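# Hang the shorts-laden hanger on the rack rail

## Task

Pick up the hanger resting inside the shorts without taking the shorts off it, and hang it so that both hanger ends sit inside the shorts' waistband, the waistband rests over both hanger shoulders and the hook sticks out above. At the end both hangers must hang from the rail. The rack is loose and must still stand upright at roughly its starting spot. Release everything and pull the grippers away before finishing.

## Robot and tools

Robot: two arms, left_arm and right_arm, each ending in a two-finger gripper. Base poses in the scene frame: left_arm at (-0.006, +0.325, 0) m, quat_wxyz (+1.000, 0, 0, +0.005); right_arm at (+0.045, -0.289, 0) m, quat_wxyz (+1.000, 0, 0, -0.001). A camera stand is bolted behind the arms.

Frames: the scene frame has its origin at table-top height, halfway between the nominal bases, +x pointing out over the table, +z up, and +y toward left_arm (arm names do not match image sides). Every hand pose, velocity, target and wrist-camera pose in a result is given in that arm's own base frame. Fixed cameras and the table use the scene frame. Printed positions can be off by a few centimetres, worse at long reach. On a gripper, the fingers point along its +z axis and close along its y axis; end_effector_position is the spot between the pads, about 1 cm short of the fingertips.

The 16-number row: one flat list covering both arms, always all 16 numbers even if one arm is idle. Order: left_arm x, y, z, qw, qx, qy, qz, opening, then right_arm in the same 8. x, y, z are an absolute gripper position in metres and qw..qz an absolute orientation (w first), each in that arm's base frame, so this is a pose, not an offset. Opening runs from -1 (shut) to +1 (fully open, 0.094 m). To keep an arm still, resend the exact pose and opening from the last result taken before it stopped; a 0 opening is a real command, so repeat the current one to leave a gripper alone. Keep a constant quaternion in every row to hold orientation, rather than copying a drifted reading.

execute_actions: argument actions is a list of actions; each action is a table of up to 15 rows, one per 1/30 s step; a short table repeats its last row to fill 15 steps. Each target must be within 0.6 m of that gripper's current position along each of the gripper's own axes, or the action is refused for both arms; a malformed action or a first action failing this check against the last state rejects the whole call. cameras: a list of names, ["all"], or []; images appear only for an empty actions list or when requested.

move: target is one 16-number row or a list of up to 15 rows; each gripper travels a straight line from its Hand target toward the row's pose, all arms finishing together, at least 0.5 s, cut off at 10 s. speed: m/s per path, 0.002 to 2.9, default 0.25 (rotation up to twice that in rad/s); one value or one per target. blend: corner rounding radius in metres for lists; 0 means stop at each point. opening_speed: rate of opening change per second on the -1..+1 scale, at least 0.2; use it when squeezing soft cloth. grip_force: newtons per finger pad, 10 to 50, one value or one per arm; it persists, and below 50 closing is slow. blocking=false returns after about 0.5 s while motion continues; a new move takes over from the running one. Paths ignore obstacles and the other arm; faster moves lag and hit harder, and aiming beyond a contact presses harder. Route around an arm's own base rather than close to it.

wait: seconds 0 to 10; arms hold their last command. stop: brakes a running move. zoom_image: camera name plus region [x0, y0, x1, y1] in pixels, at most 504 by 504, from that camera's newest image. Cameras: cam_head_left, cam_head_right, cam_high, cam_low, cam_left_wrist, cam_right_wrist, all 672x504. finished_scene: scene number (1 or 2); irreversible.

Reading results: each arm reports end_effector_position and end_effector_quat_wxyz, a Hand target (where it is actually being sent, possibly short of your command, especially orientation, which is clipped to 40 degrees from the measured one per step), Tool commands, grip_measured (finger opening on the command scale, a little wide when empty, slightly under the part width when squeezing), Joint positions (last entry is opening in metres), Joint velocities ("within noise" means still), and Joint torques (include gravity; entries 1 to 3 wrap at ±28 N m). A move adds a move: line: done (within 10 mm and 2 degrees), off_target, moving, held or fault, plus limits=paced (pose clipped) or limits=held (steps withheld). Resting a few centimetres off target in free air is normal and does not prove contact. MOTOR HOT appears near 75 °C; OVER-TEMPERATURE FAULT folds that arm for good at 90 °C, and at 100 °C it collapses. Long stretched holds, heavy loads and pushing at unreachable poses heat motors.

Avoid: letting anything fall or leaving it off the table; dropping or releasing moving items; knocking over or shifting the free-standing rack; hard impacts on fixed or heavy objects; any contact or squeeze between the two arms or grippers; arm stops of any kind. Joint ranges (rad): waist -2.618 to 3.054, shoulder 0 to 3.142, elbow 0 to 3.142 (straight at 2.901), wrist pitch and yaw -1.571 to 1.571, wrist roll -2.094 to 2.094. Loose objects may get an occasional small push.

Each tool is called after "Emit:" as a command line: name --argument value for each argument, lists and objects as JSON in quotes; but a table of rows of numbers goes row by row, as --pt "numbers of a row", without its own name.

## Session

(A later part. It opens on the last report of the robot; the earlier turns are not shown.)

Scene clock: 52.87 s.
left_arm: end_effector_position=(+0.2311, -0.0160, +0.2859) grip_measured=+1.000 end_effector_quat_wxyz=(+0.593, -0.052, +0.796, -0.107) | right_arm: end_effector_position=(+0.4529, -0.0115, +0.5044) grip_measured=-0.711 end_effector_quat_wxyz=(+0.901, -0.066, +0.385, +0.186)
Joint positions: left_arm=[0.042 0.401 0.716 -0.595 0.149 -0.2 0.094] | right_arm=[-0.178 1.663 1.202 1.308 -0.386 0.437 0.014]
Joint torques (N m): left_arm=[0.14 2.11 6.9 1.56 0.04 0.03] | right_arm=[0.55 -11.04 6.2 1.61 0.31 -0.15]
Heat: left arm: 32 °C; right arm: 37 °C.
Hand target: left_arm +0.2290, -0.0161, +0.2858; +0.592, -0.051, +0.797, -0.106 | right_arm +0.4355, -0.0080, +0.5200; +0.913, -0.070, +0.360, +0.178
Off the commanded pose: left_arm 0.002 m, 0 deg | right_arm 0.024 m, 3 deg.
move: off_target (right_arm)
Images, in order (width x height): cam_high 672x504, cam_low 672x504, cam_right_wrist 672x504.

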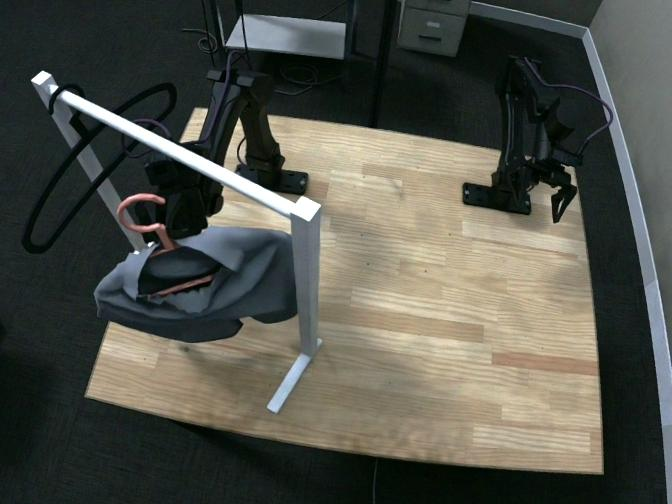

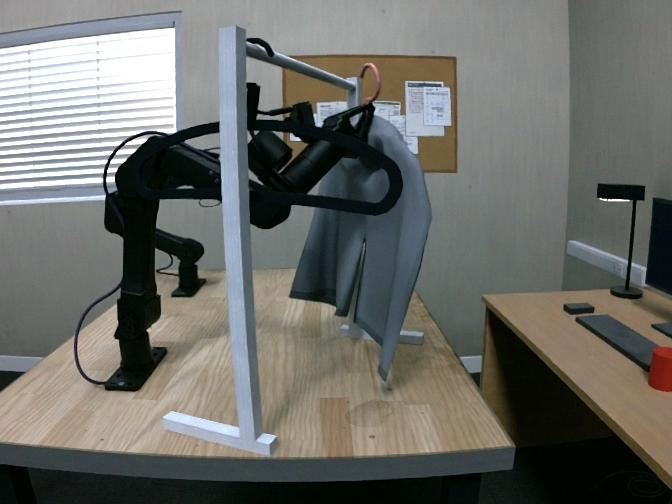

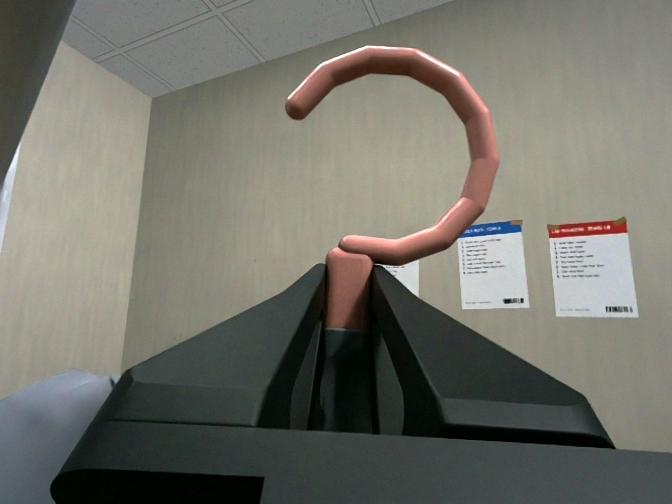

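Emit:
move --pt "0.2290 -0.0161 0.2858 0.592 -0.051 0.797 -0.106 1 0.425 -0.006 0.566 0.913 -0.070 0.360 0.178 -0.9" --speed 0.1 --cameras '["cam_low","cam_right_wrist","cam_high","cam_head_left"]'

Emit:
zoom_image --camera "cam_low" --region '[150, 10, 430, 290]'

Emit:
zoom_image --camera "cam_high" --region '[10, 60, 330, 340]'

Emit:
zoom_image --camera "cam_head_left" --region '[340, 100, 600, 320]'

Scene clock: 54.53 s.
left_arm: end_effector_position=(+0.2311, -0.0160, +0.2859) grip_measured=+1.000 end_effector_quat_wxyz=(+0.593, -0.052, +0.796, -0.107) | right_arm: end_effector_position=(+0.4418, -0.0098, +0.5390) grip_measured=-0.711 end_effector_quat_wxyz=(+0.899, -0.063, +0.391, +0.186)
Joint positions: left_arm=[0.042 0.401 0.716 -0.595 0.149 -0.2 0.094] | right_arm=[-0.178 1.59 1.273 1.15 -0.384 0.436 0.014]
Joint torques (N m): left_arm=[0.21 2.02 6.93 1.5 0.05 0.01] | right_arm=[0.65 -9.61 9.76 1.48 0.35 -0.15]
Heat: left arm: 32 °C; right arm: 38 °C.
Hand target: left_arm +0.2290, -0.0161, +0.2858; +0.592, -0.051, +0.797, -0.106 | right_arm +0.4239, -0.0061, +0.5649; +0.913, -0.070, +0.360, +0.178
Off the commanded pose: left_arm 0.002 m, 0 deg | right_arm 0.032 m, 4 deg.
move: off_target (right_arm)
Images, in order (width x height): cam_head_left 672x504, cam_high 672x504, cam_low 672x504, cam_right_wrist 672x504.

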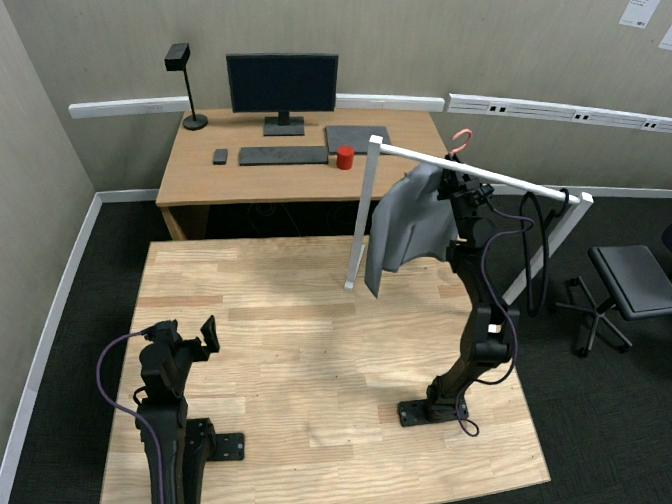

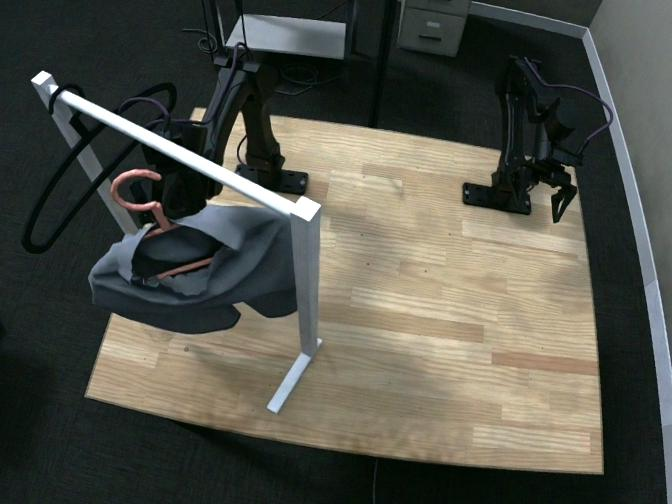

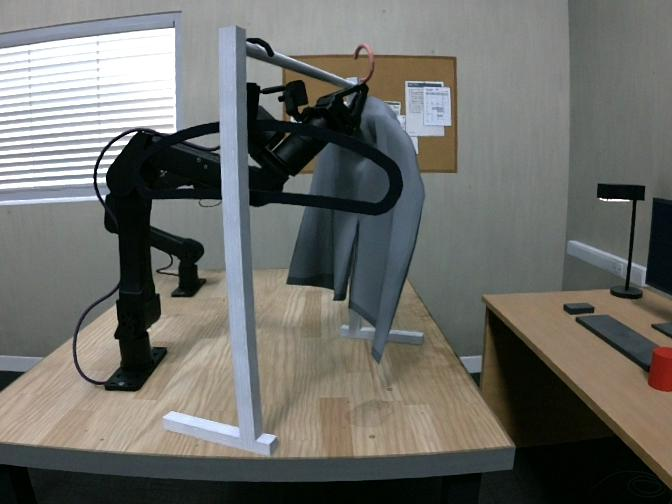

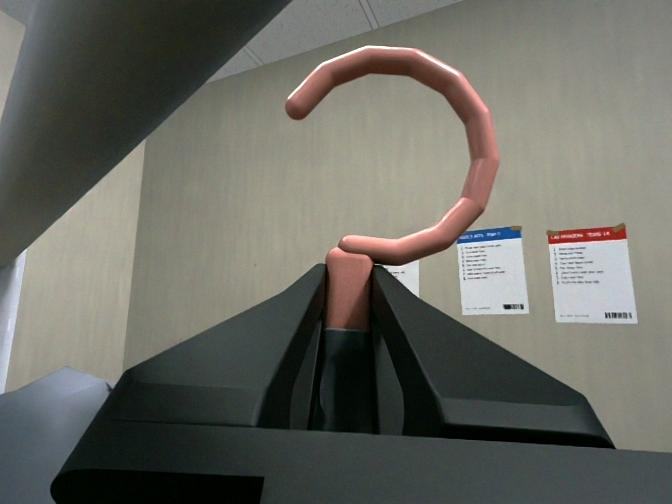

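Scaled by 1.800 from the camera's 672x504 image, which has a finer 960x720 frame.

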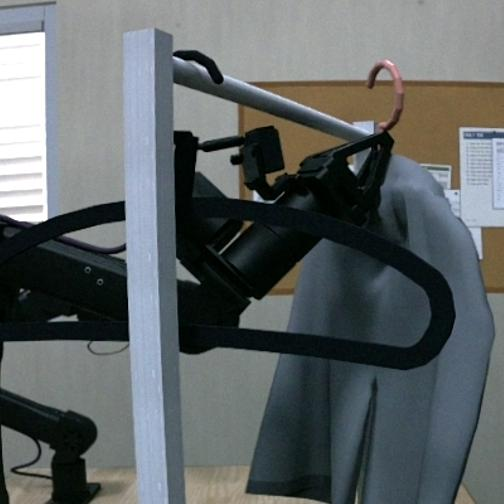

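Scaled by 1.575 from the camera's 672x504 image, which has a finer 960x720 frame.

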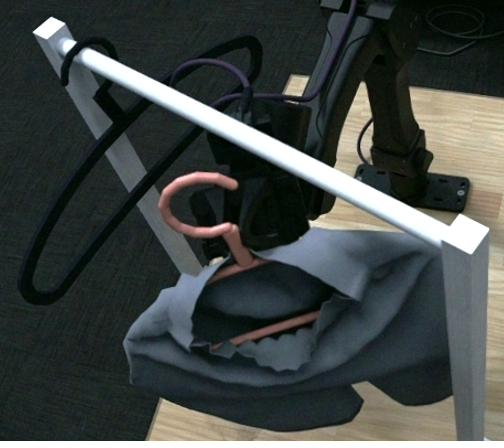

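Scaled by 1.938 from the camera's 672x504 image, which has a finer 960x720 frame.

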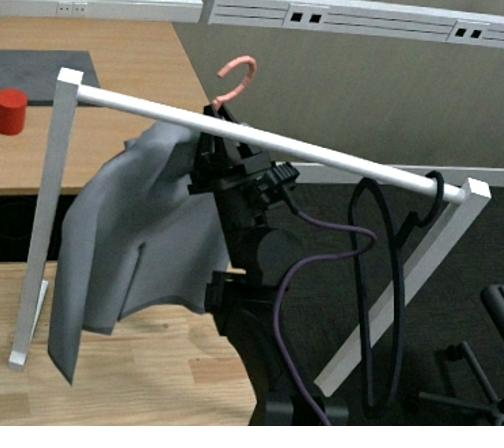

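Emit:
move --pt "0.2290 -0.0161 0.2858 0.592 -0.051 0.797 -0.106 1 0.425 -0.006 0.550 0.913 -0.070 0.360 0.178 -0.9" --pt "0.2290 -0.0161 0.2858 0.592 -0.051 0.797 -0.106 1 0.398 0.005 0.550 0.913 -0.070 0.360 0.178 -0.9" --speed 0.06 --cameras '["cam_low","cam_right_wrist","cam_high","cam_head_left"]'

Emit:
zoom_image --camera "cam_low" --region '[250, 10, 430, 190]'

Emit:
zoom_image --camera "cam_high" --region '[70, 90, 250, 270]'

Emit:
zoom_image --camera "cam_head_left" --region '[380, 80, 540, 240]'

Scene clock: 57.97 s.
left_arm: end_effector_position=(+0.2311, -0.0160, +0.2859) grip_measured=+1.000 end_effector_quat_wxyz=(+0.593, -0.052, +0.796, -0.107) | right_arm: end_effector_position=(+0.4101, +0.0028, +0.5420) grip_measured=-0.711 end_effector_quat_wxyz=(+0.906, -0.070, +0.375, +0.184)
Joint positions: left_arm=[0.042 0.401 0.716 -0.595 0.149 -0.2 0.094] | right_arm=[-0.156 1.489 1.165 1.19 -0.371 0.418 0.014]
Joint torques (N m): left_arm=[0.16 1.96 7.02 1.5 0.08 0.08] | right_arm=[0.57 -8.58 6 1.42 0.28 -0.09]
Heat: left arm: 33 °C; right arm: 38 °C.
Hand target: left_arm +0.2290, -0.0161, +0.2858; +0.592, -0.051, +0.797, -0.106 | right_arm +0.3982, +0.0050, +0.5501; +0.913, -0.070, +0.360, +0.178
Off the commanded pose: left_arm 0.002 m, 0 deg | right_arm 0.015 m, 2 deg.
move: off_target (right_arm)
Images, in order (width x height): cam_head_left 672x504, cam_high 672x504, cam_low 672x504, cam_right_wrist 672x504.

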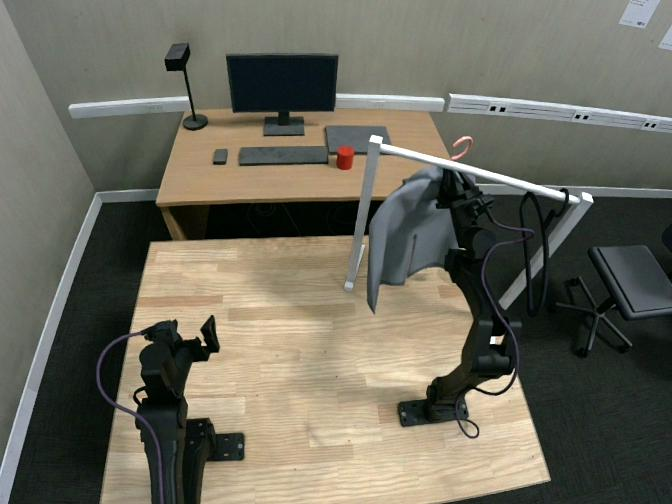

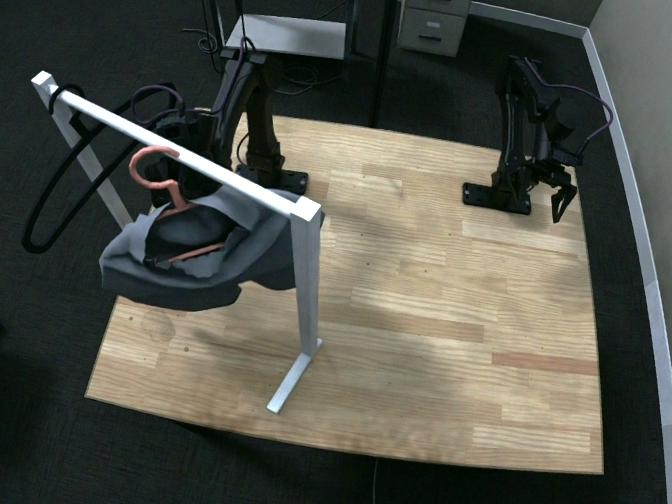

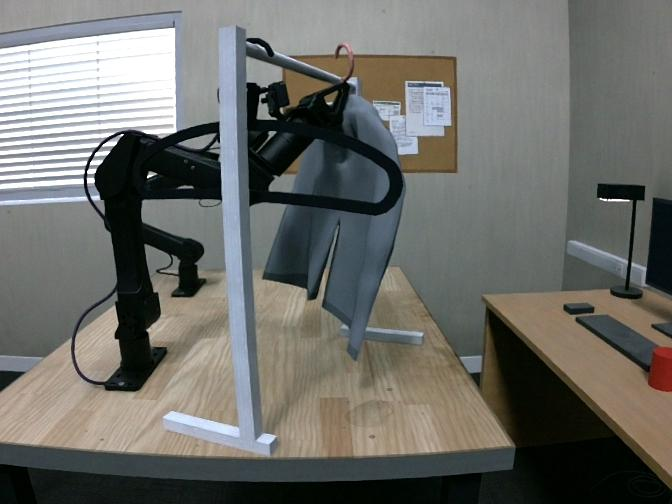

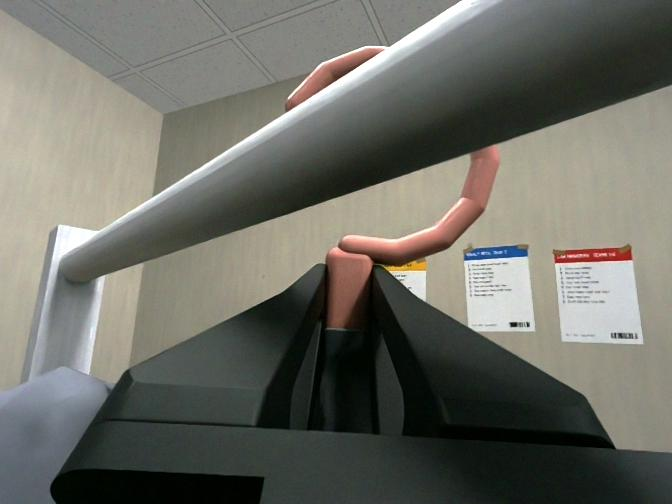

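Scaled by 2.800 from the camera's 672x504 image, which has a finer 960x720 frame.

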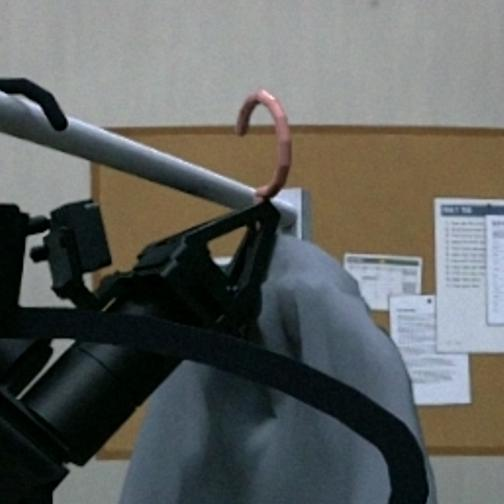

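Scaled by 2.800 from the camera's 672x504 image, which has a finer 960x720 frame.

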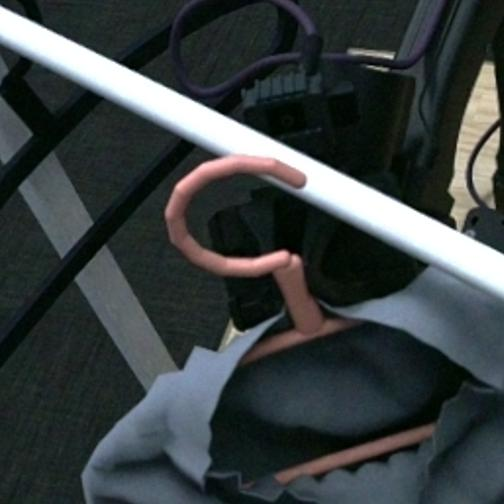

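Scaled by 3.150 from the camera's 672x504 image, which has a finer 960x720 frame.

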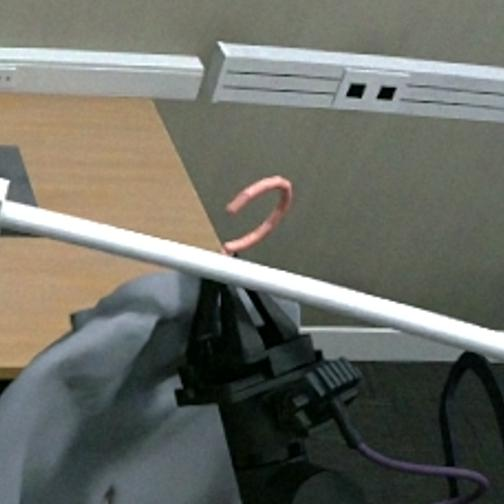

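Emit:
move --pt "0.2290 -0.0161 0.2858 0.592 -0.051 0.797 -0.106 1 0.402 0.004 0.528 0.913 -0.070 0.360 0.178 -0.9" --speed 0.06 --cameras '["cam_low","cam_right_wrist","cam_high"]'

Emit:
zoom_image --camera "cam_low" --region '[250, 10, 430, 190]'

Emit:
zoom_image --camera "cam_high" --region '[70, 90, 250, 270]'

Scene clock: 60.20 s.
left_arm: end_effector_position=(+0.2311, -0.0160, +0.2859) grip_measured=+1.000 end_effector_quat_wxyz=(+0.593, -0.052, +0.796, -0.107) | right_arm: end_effector_position=(+0.4068, +0.0032, +0.5265) grip_measured=-0.711 end_effector_quat_wxyz=(+0.908, -0.071, +0.371, +0.183)
Joint positions: left_arm=[0.042 0.401 0.716 -0.595 0.149 -0.2 0.094] | right_arm=[-0.156 1.489 1.098 1.264 -0.37 0.418 0.014]
Joint torques (N m): left_arm=[0.06 1.92 6.94 1.54 0.05 0.05] | right_arm=[0.38 -6.22 6.15 1.54 0.38 -0.15]
Heat: left arm: 33 °C; right arm: 38 °C.
Hand target: left_arm +0.2290, -0.0161, +0.2858; +0.592, -0.051, +0.797, -0.106 | right_arm +0.4021, +0.0040, +0.5279; +0.913, -0.070, +0.360, +0.178
Off the commanded pose: left_arm 0.002 m, 0 deg | right_arm 0.005 m, 2 deg.
move: done
Images, in order (width x height): cam_high 672x504, cam_low 672x504, cam_right_wrist 672x504.

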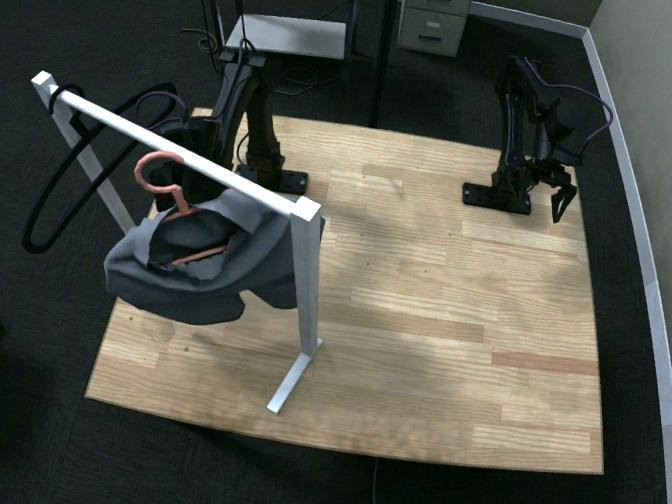

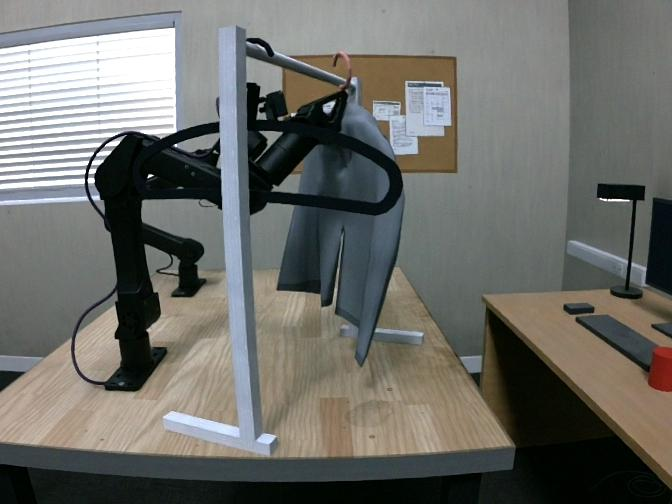

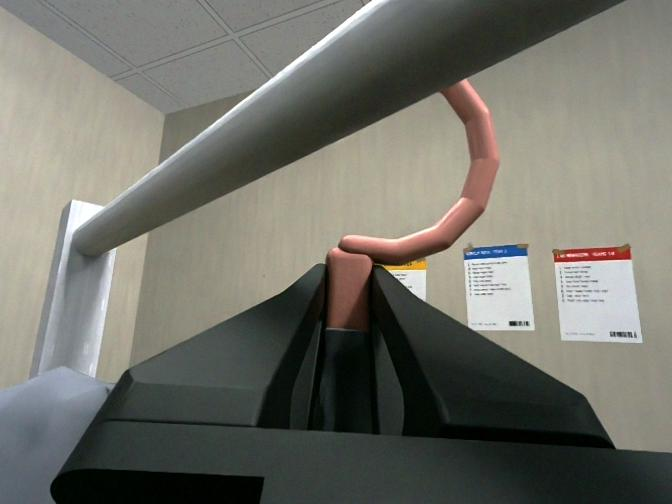

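Scaled by 2.800 from the camera's 672x504 image, which has a finer 960x720 frame.

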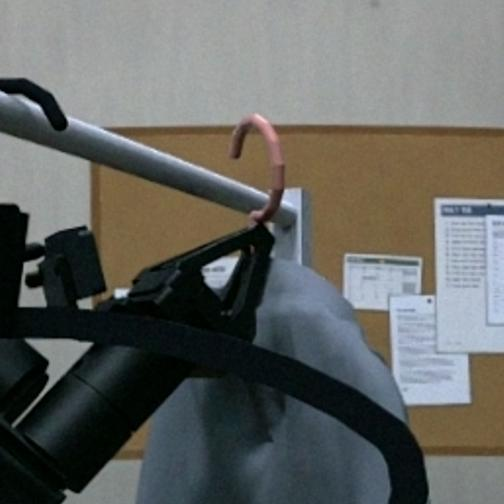

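Scaled by 2.800 from the camera's 672x504 image, which has a finer 960x720 frame.

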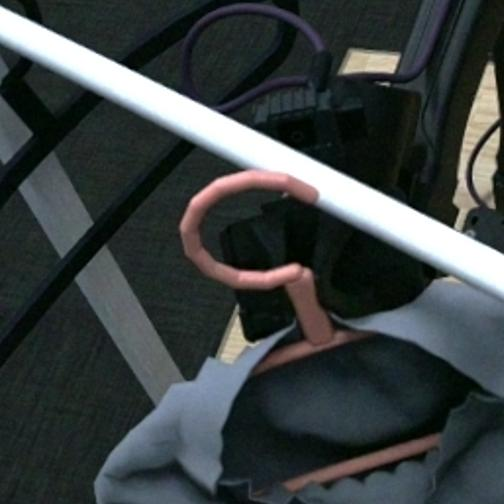

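Emit:
move --pt "0.2290 -0.0161 0.2858 0.592 -0.051 0.797 -0.106 1 0.378 0.013 0.530 0.913 -0.070 0.360 0.178 -0.9" --speed 0.05 --cameras '["cam_low","cam_right_wrist","cam_high","cam_head_left"]'

Emit:
zoom_image --camera "cam_low" --region '[250, 10, 430, 190]'

Emit:
zoom_image --camera "cam_high" --region '[70, 90, 250, 270]'

Emit:
zoom_image --camera "cam_head_left" --region '[380, 80, 540, 240]'

Scene clock: 61.63 s.
left_arm: end_effector_position=(+0.2311, -0.0160, +0.2859) grip_measured=+1.000 end_effector_quat_wxyz=(+0.593, -0.052, +0.796, -0.107) | right_arm: end_effector_position=(+0.3881, +0.0112, +0.5249) grip_measured=-0.711 end_effector_quat_wxyz=(+0.908, -0.071, +0.371, +0.183)
Joint positions: left_arm=[0.042 0.401 0.716 -0.595 0.149 -0.2 0.094] | right_arm=[-0.138 1.414 1.026 1.256 -0.359 0.403 0.014]
Joint torques (N m): left_arm=[0.13 1.98 6.97 1.48 0.06 0.02] | right_arm=[0.76 -7.6 5.81 1.37 0.32 -0.16]
Heat: left arm: 33 °C; right arm: 38 °C.
Hand target: left_arm +0.2290, -0.0161, +0.2858; +0.592, -0.051, +0.797, -0.106 | right_arm +0.3782, +0.0129, +0.5300; +0.913, -0.070, +0.360, +0.178
Off the commanded pose: left_arm 0.002 m, 0 deg | right_arm 0.011 m, 2 deg.
move: off_target (right_arm)
Images, in order (width x height): cam_head_left 672x504, cam_high 672x504, cam_low 672x504, cam_right_wrist 672x504.

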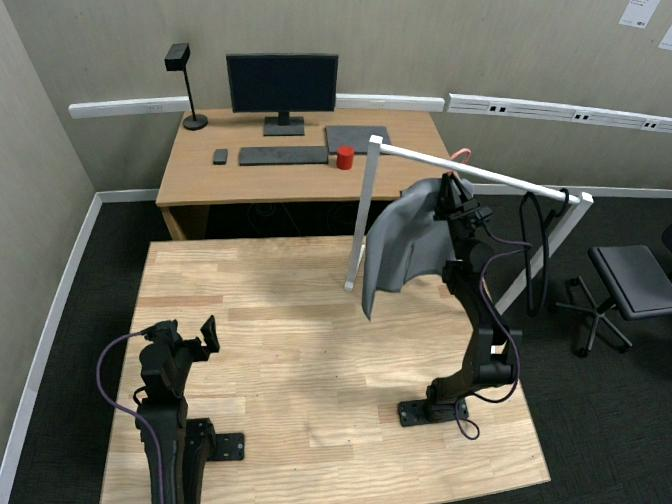

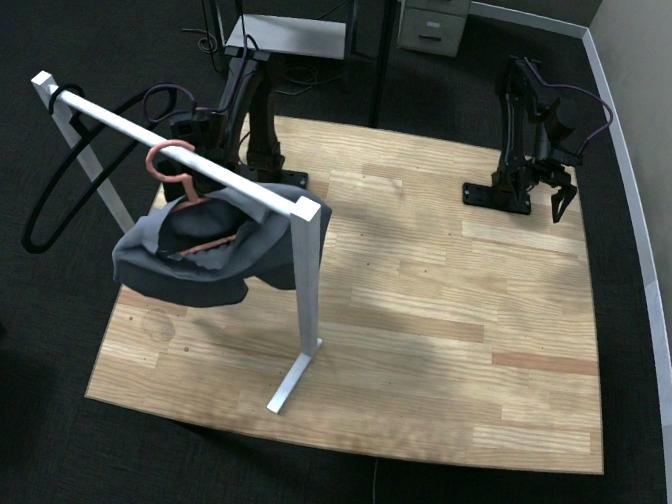

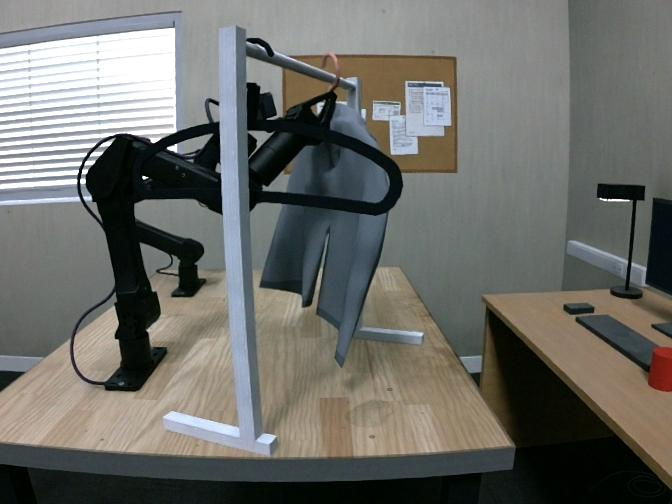

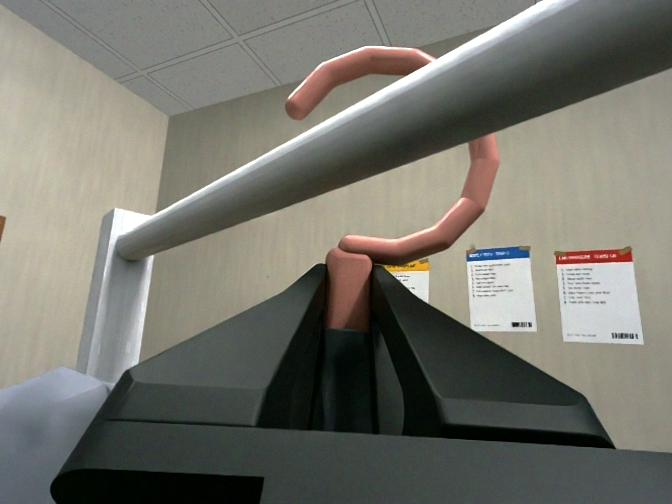

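Scaled by 2.800 from the camera's 672x504 image, which has a finer 960x720 frame.

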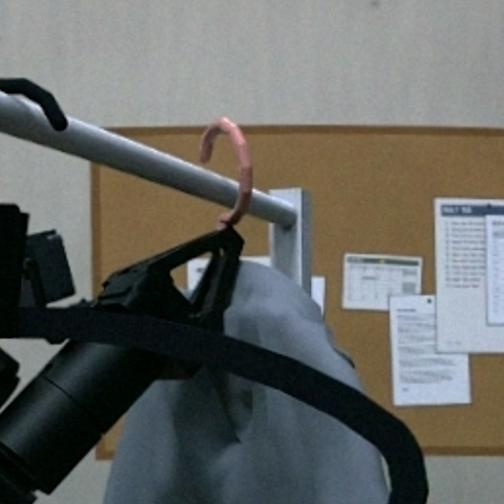

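Scaled by 2.800 from the camera's 672x504 image, which has a finer 960x720 frame.

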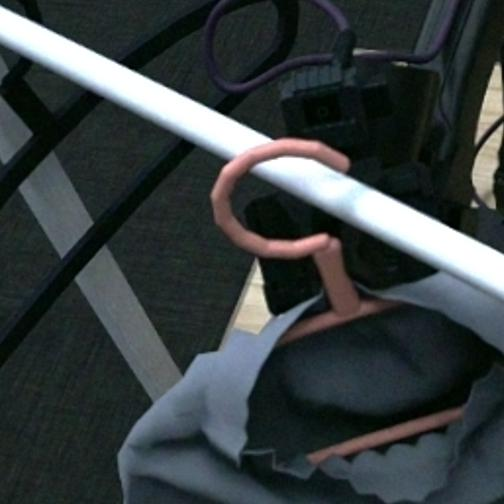

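Scaled by 3.150 from the camera's 672x504 image, which has a finer 960x720 frame.

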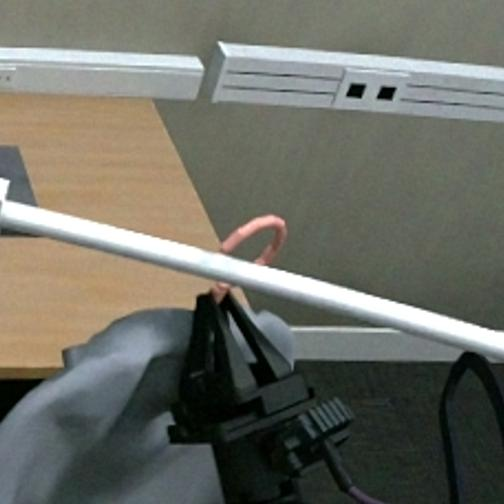

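Emit:
move --pt "0.2290 -0.0161 0.2858 0.592 -0.051 0.797 -0.106 1 0.377 0.013 0.498 0.913 -0.070 0.360 0.178 -0.9" --speed 0.05 --cameras '["cam_low","cam_right_wrist","cam_high"]'

Emit:
zoom_image --camera "cam_low" --region '[250, 10, 430, 190]'

Emit:
zoom_image --camera "cam_high" --region '[70, 90, 250, 270]'

Scene clock: 63.03 s.
left_arm: end_effector_position=(+0.2311, -0.0160, +0.2859) grip_measured=+1.000 end_effector_quat_wxyz=(+0.593, -0.052, +0.796, -0.107) | right_arm: end_effector_position=(+0.3778, +0.0115, +0.5022) grip_measured=-0.711 end_effector_quat_wxyz=(+0.913, -0.073, +0.359, +0.180)
Joint positions: left_arm=[0.042 0.401 0.716 -0.595 0.149 -0.2 0.094] | right_arm=[-0.138 1.413 0.916 1.392 -0.353 0.401 0.014]
Joint torques (N m): left_arm=[0.18 1.99 7.04 1.5 0.08 0.03] | right_arm=[0.64 -5.61 5.49 1.32 0.23 -0.13]
Heat: left arm: 33 °C; right arm: 38 °C.
Hand target: left_arm +0.2290, -0.0161, +0.2858; +0.592, -0.051, +0.797, -0.106 | right_arm +0.3771, +0.0129, +0.4980; +0.913, -0.070, +0.360, +0.178
Off the commanded pose: left_arm 0.002 m, 0 deg | right_arm 0.004 m, 0 deg.
move: done
Images, in order (width x height): cam_high 672x504, cam_low 672x504, cam_right_wrist 672x504.

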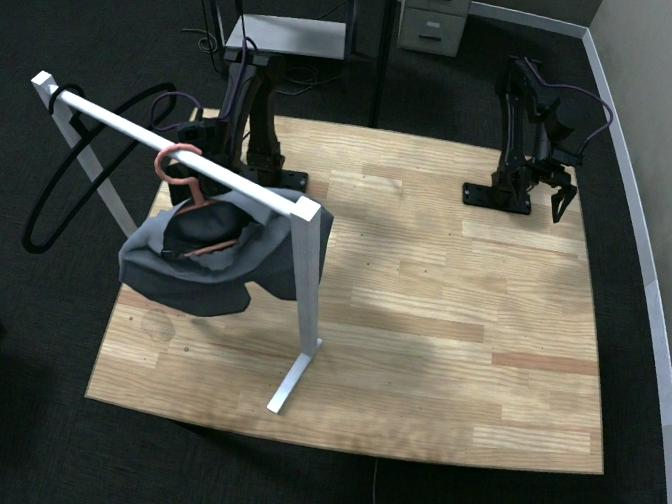

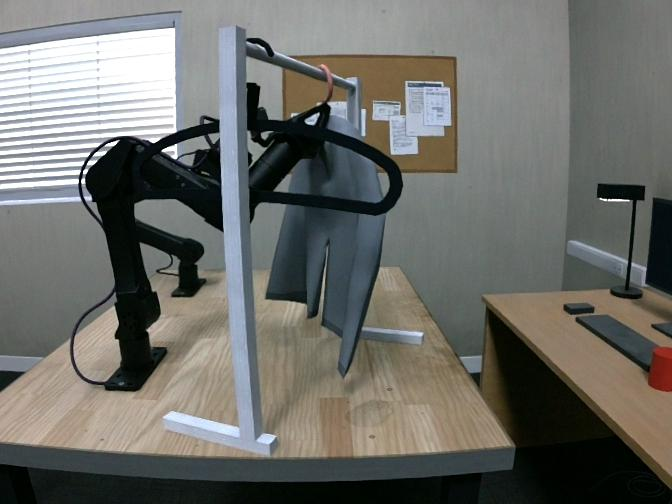

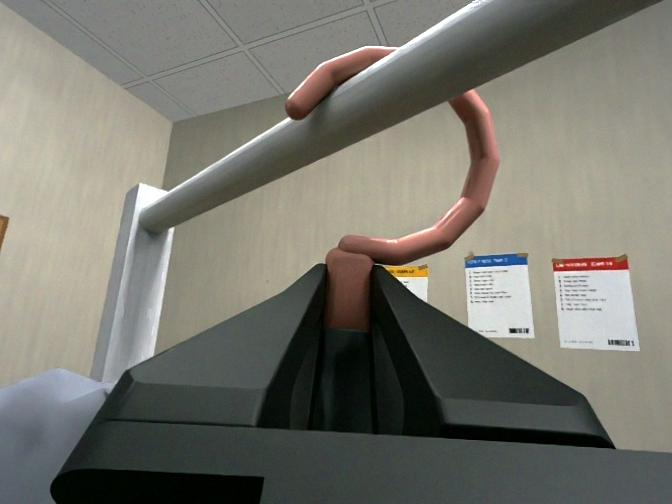

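Scaled by 2.800 from the camera's 672x504 image, which has a finer 960x720 frame.

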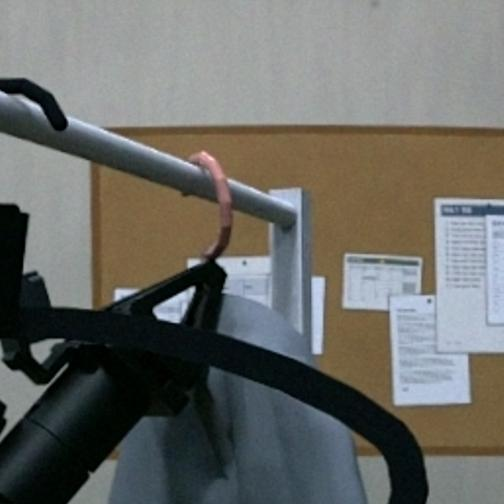

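Scaled by 2.800 from the camera's 672x504 image, which has a finer 960x720 frame.

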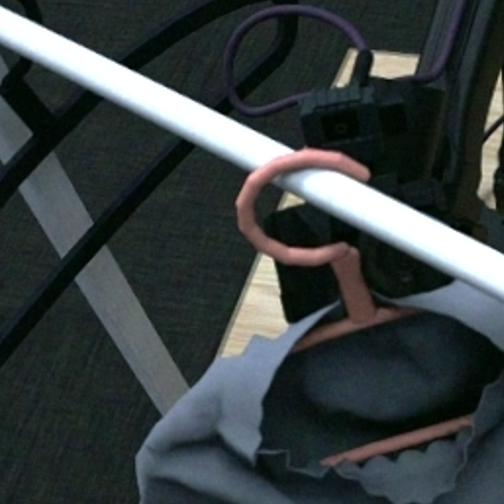

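Emit:
move --pt "0.2290 -0.0161 0.2858 0.592 -0.051 0.797 -0.106 1 0.377 0.013 0.482 0.913 -0.070 0.360 0.178 -0.9" --speed 0.04 --cameras '["cam_low","cam_right_wrist","cam_high"]'

Emit:
zoom_image --camera "cam_low" --region '[250, 10, 430, 190]'

Emit:
zoom_image --camera "cam_high" --region '[70, 90, 250, 270]'

Scene clock: 64.10 s.
left_arm: end_effector_position=(+0.2311, -0.0160, +0.2859) grip_measured=+1.000 end_effector_quat_wxyz=(+0.593, -0.052, +0.796, -0.107) | right_arm: end_effector_position=(+0.3725, +0.0107, +0.4994) grip_measured=-0.711 end_effector_quat_wxyz=(+0.917, -0.072, +0.349, +0.177)
Joint positions: left_arm=[0.042 0.401 0.716 -0.595 0.149 -0.2 0.094] | right_arm=[-0.138 1.413 0.89 1.438 -0.344 0.401 0.014]
Joint torques (N m): left_arm=[0.23 2.1 6.9 1.53 0.07 0.02] | right_arm=[0.55 -3.82 3.54 1.48 0.15 -0.13]
Heat: left arm: 33 °C; right arm: 38 °C.
Hand target: left_arm +0.2290, -0.0161, +0.2858; +0.592, -0.051, +0.797, -0.106 | right_arm +0.3771, +0.0130, +0.4825; +0.913, -0.070, +0.360, +0.178
Off the commanded pose: left_arm 0.002 m, 0 deg | right_arm 0.018 m, 1 deg.
move: off_target (right_arm)
Images, in order (width x height): cam_high 672x504, cam_low 672x504, cam_right_wrist 672x504.

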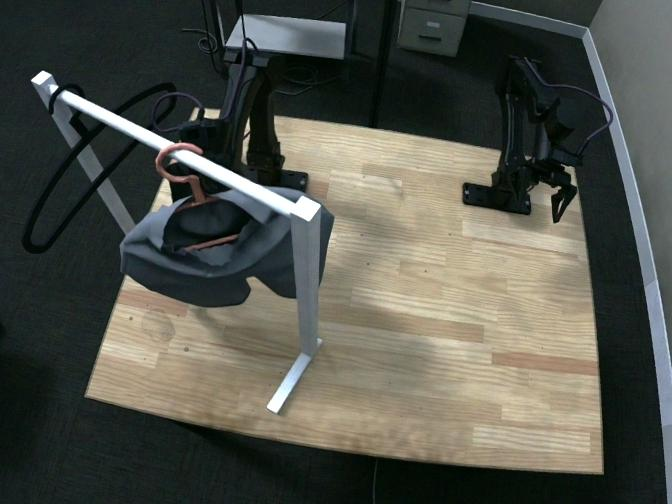

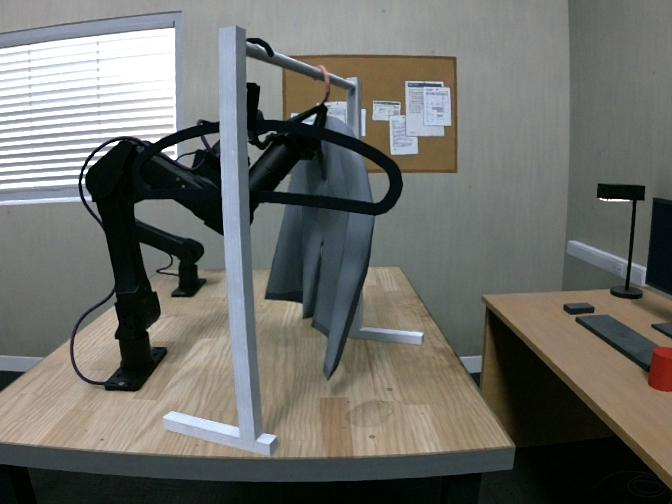

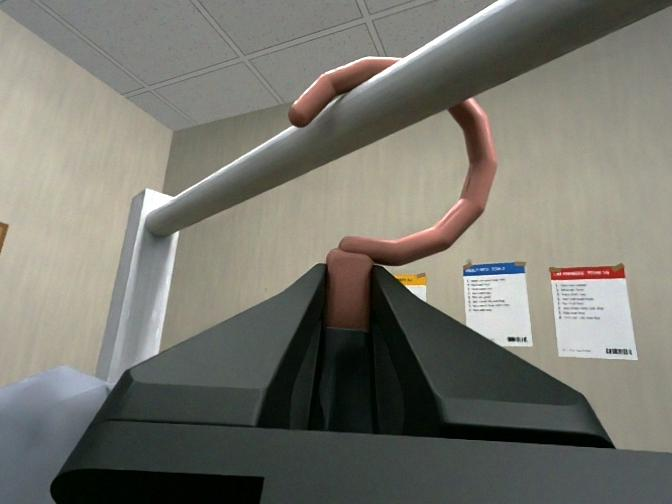

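Scaled by 2.800 from the camera's 672x504 image, which has a finer 960x720 frame.

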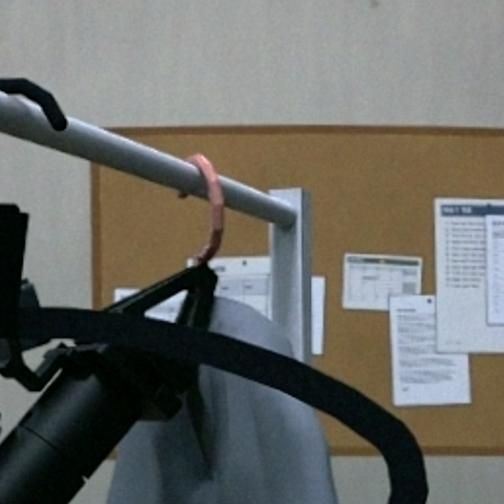

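Scaled by 2.800 from the camera's 672x504 image, which has a finer 960x720 frame.

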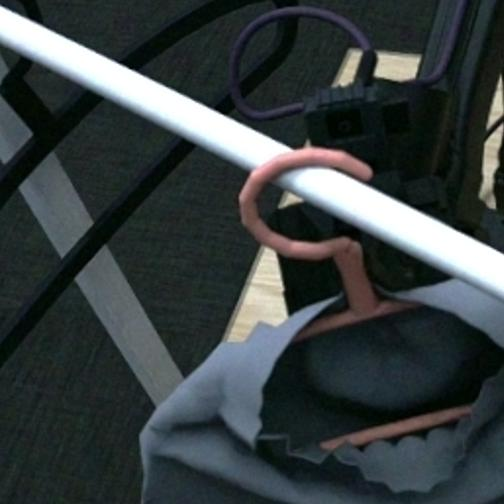

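Emit:
move --pt "0.2290 -0.0161 0.2858 0.592 -0.051 0.797 -0.106 1 0.3735 0.011 0.492 0.913 -0.070 0.360 0.178 -0.9" --pt "0.2290 -0.0161 0.2858 0.592 -0.051 0.797 -0.106 1 0.3735 0.011 0.492 0.913 -0.070 0.360 0.178 -0.1" --speed 0.04 --opening_speed 0.3 --cameras '["cam_low","cam_right_wrist","cam_high"]'

Emit:
zoom_image --camera "cam_low" --region '[250, 10, 430, 190]'

Emit:
zoom_image --camera "cam_high" --region '[70, 90, 250, 270]'

Scene clock: 68.07 s.
left_arm: end_effector_position=(+0.2311, -0.0160, +0.2859) grip_measured=+1.000 end_effector_quat_wxyz=(+0.593, -0.052, +0.796, -0.107) | right_arm: end_effector_position=(+0.3726, +0.0105, +0.4994) grip_measured=-0.102 end_effector_quat_wxyz=(+0.918, -0.071, +0.349, +0.177)
Joint positions: left_arm=[0.042 0.401 0.716 -0.595 0.149 -0.2 0.094] | right_arm=[-0.138 1.413 0.89 1.437 -0.343 0.401 0.042]
Joint torques (N m): left_arm=[0.2 2.09 6.93 1.5 0.05 0.04] | right_arm=[-0.03 -5.98 5 1.05 0.13 -0.01]
Heat: left arm: 33 °C; right arm: 37 °C.
Hand target: left_arm +0.2290, -0.0161, +0.2858; +0.592, -0.051, +0.797, -0.106 | right_arm +0.3736, +0.0110, +0.4920; +0.913, -0.070, +0.360, +0.178
Off the commanded pose: left_arm 0.002 m, 0 deg | right_arm 0.007 m, 1 deg.
move: done
Images, in order (width x height): cam_high 672x504, cam_low 672x504, cam_right_wrist 672x504.

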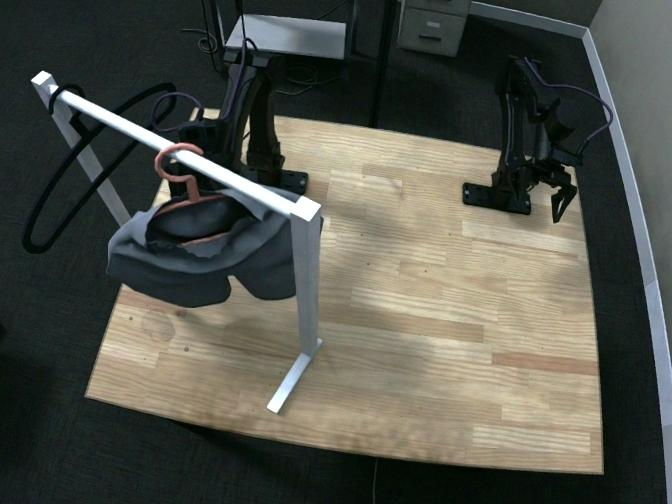

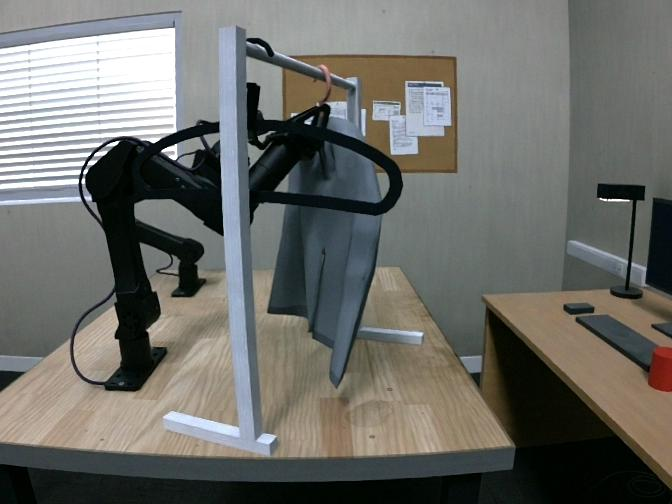

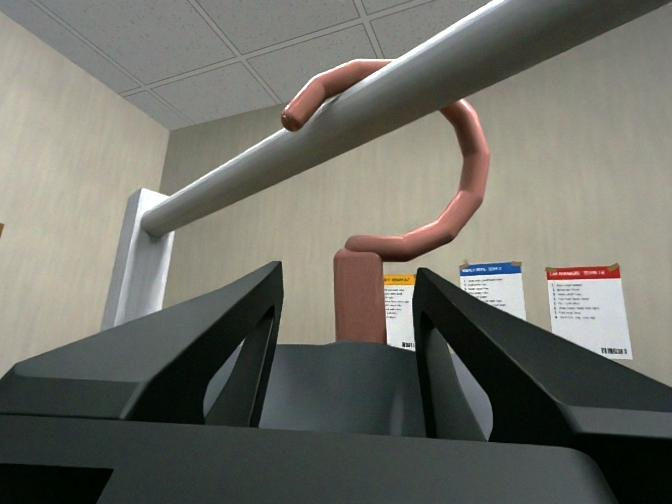

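Scaled by 2.800 from the camera's 672x504 image, which has a finer 960x720 frame.

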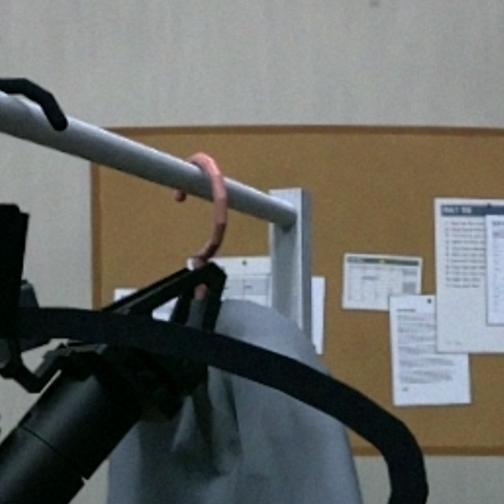

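Scaled by 2.800 from the camera's 672x504 image, which has a finer 960x720 frame.

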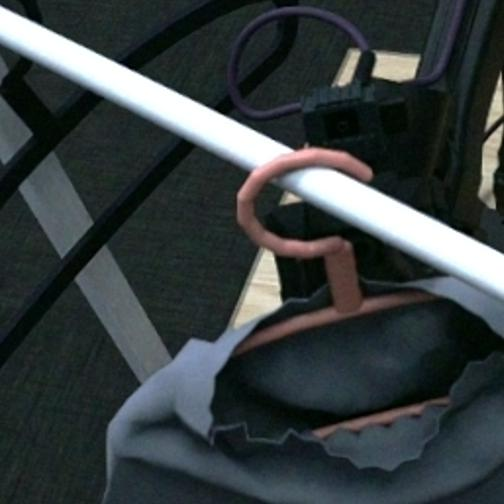

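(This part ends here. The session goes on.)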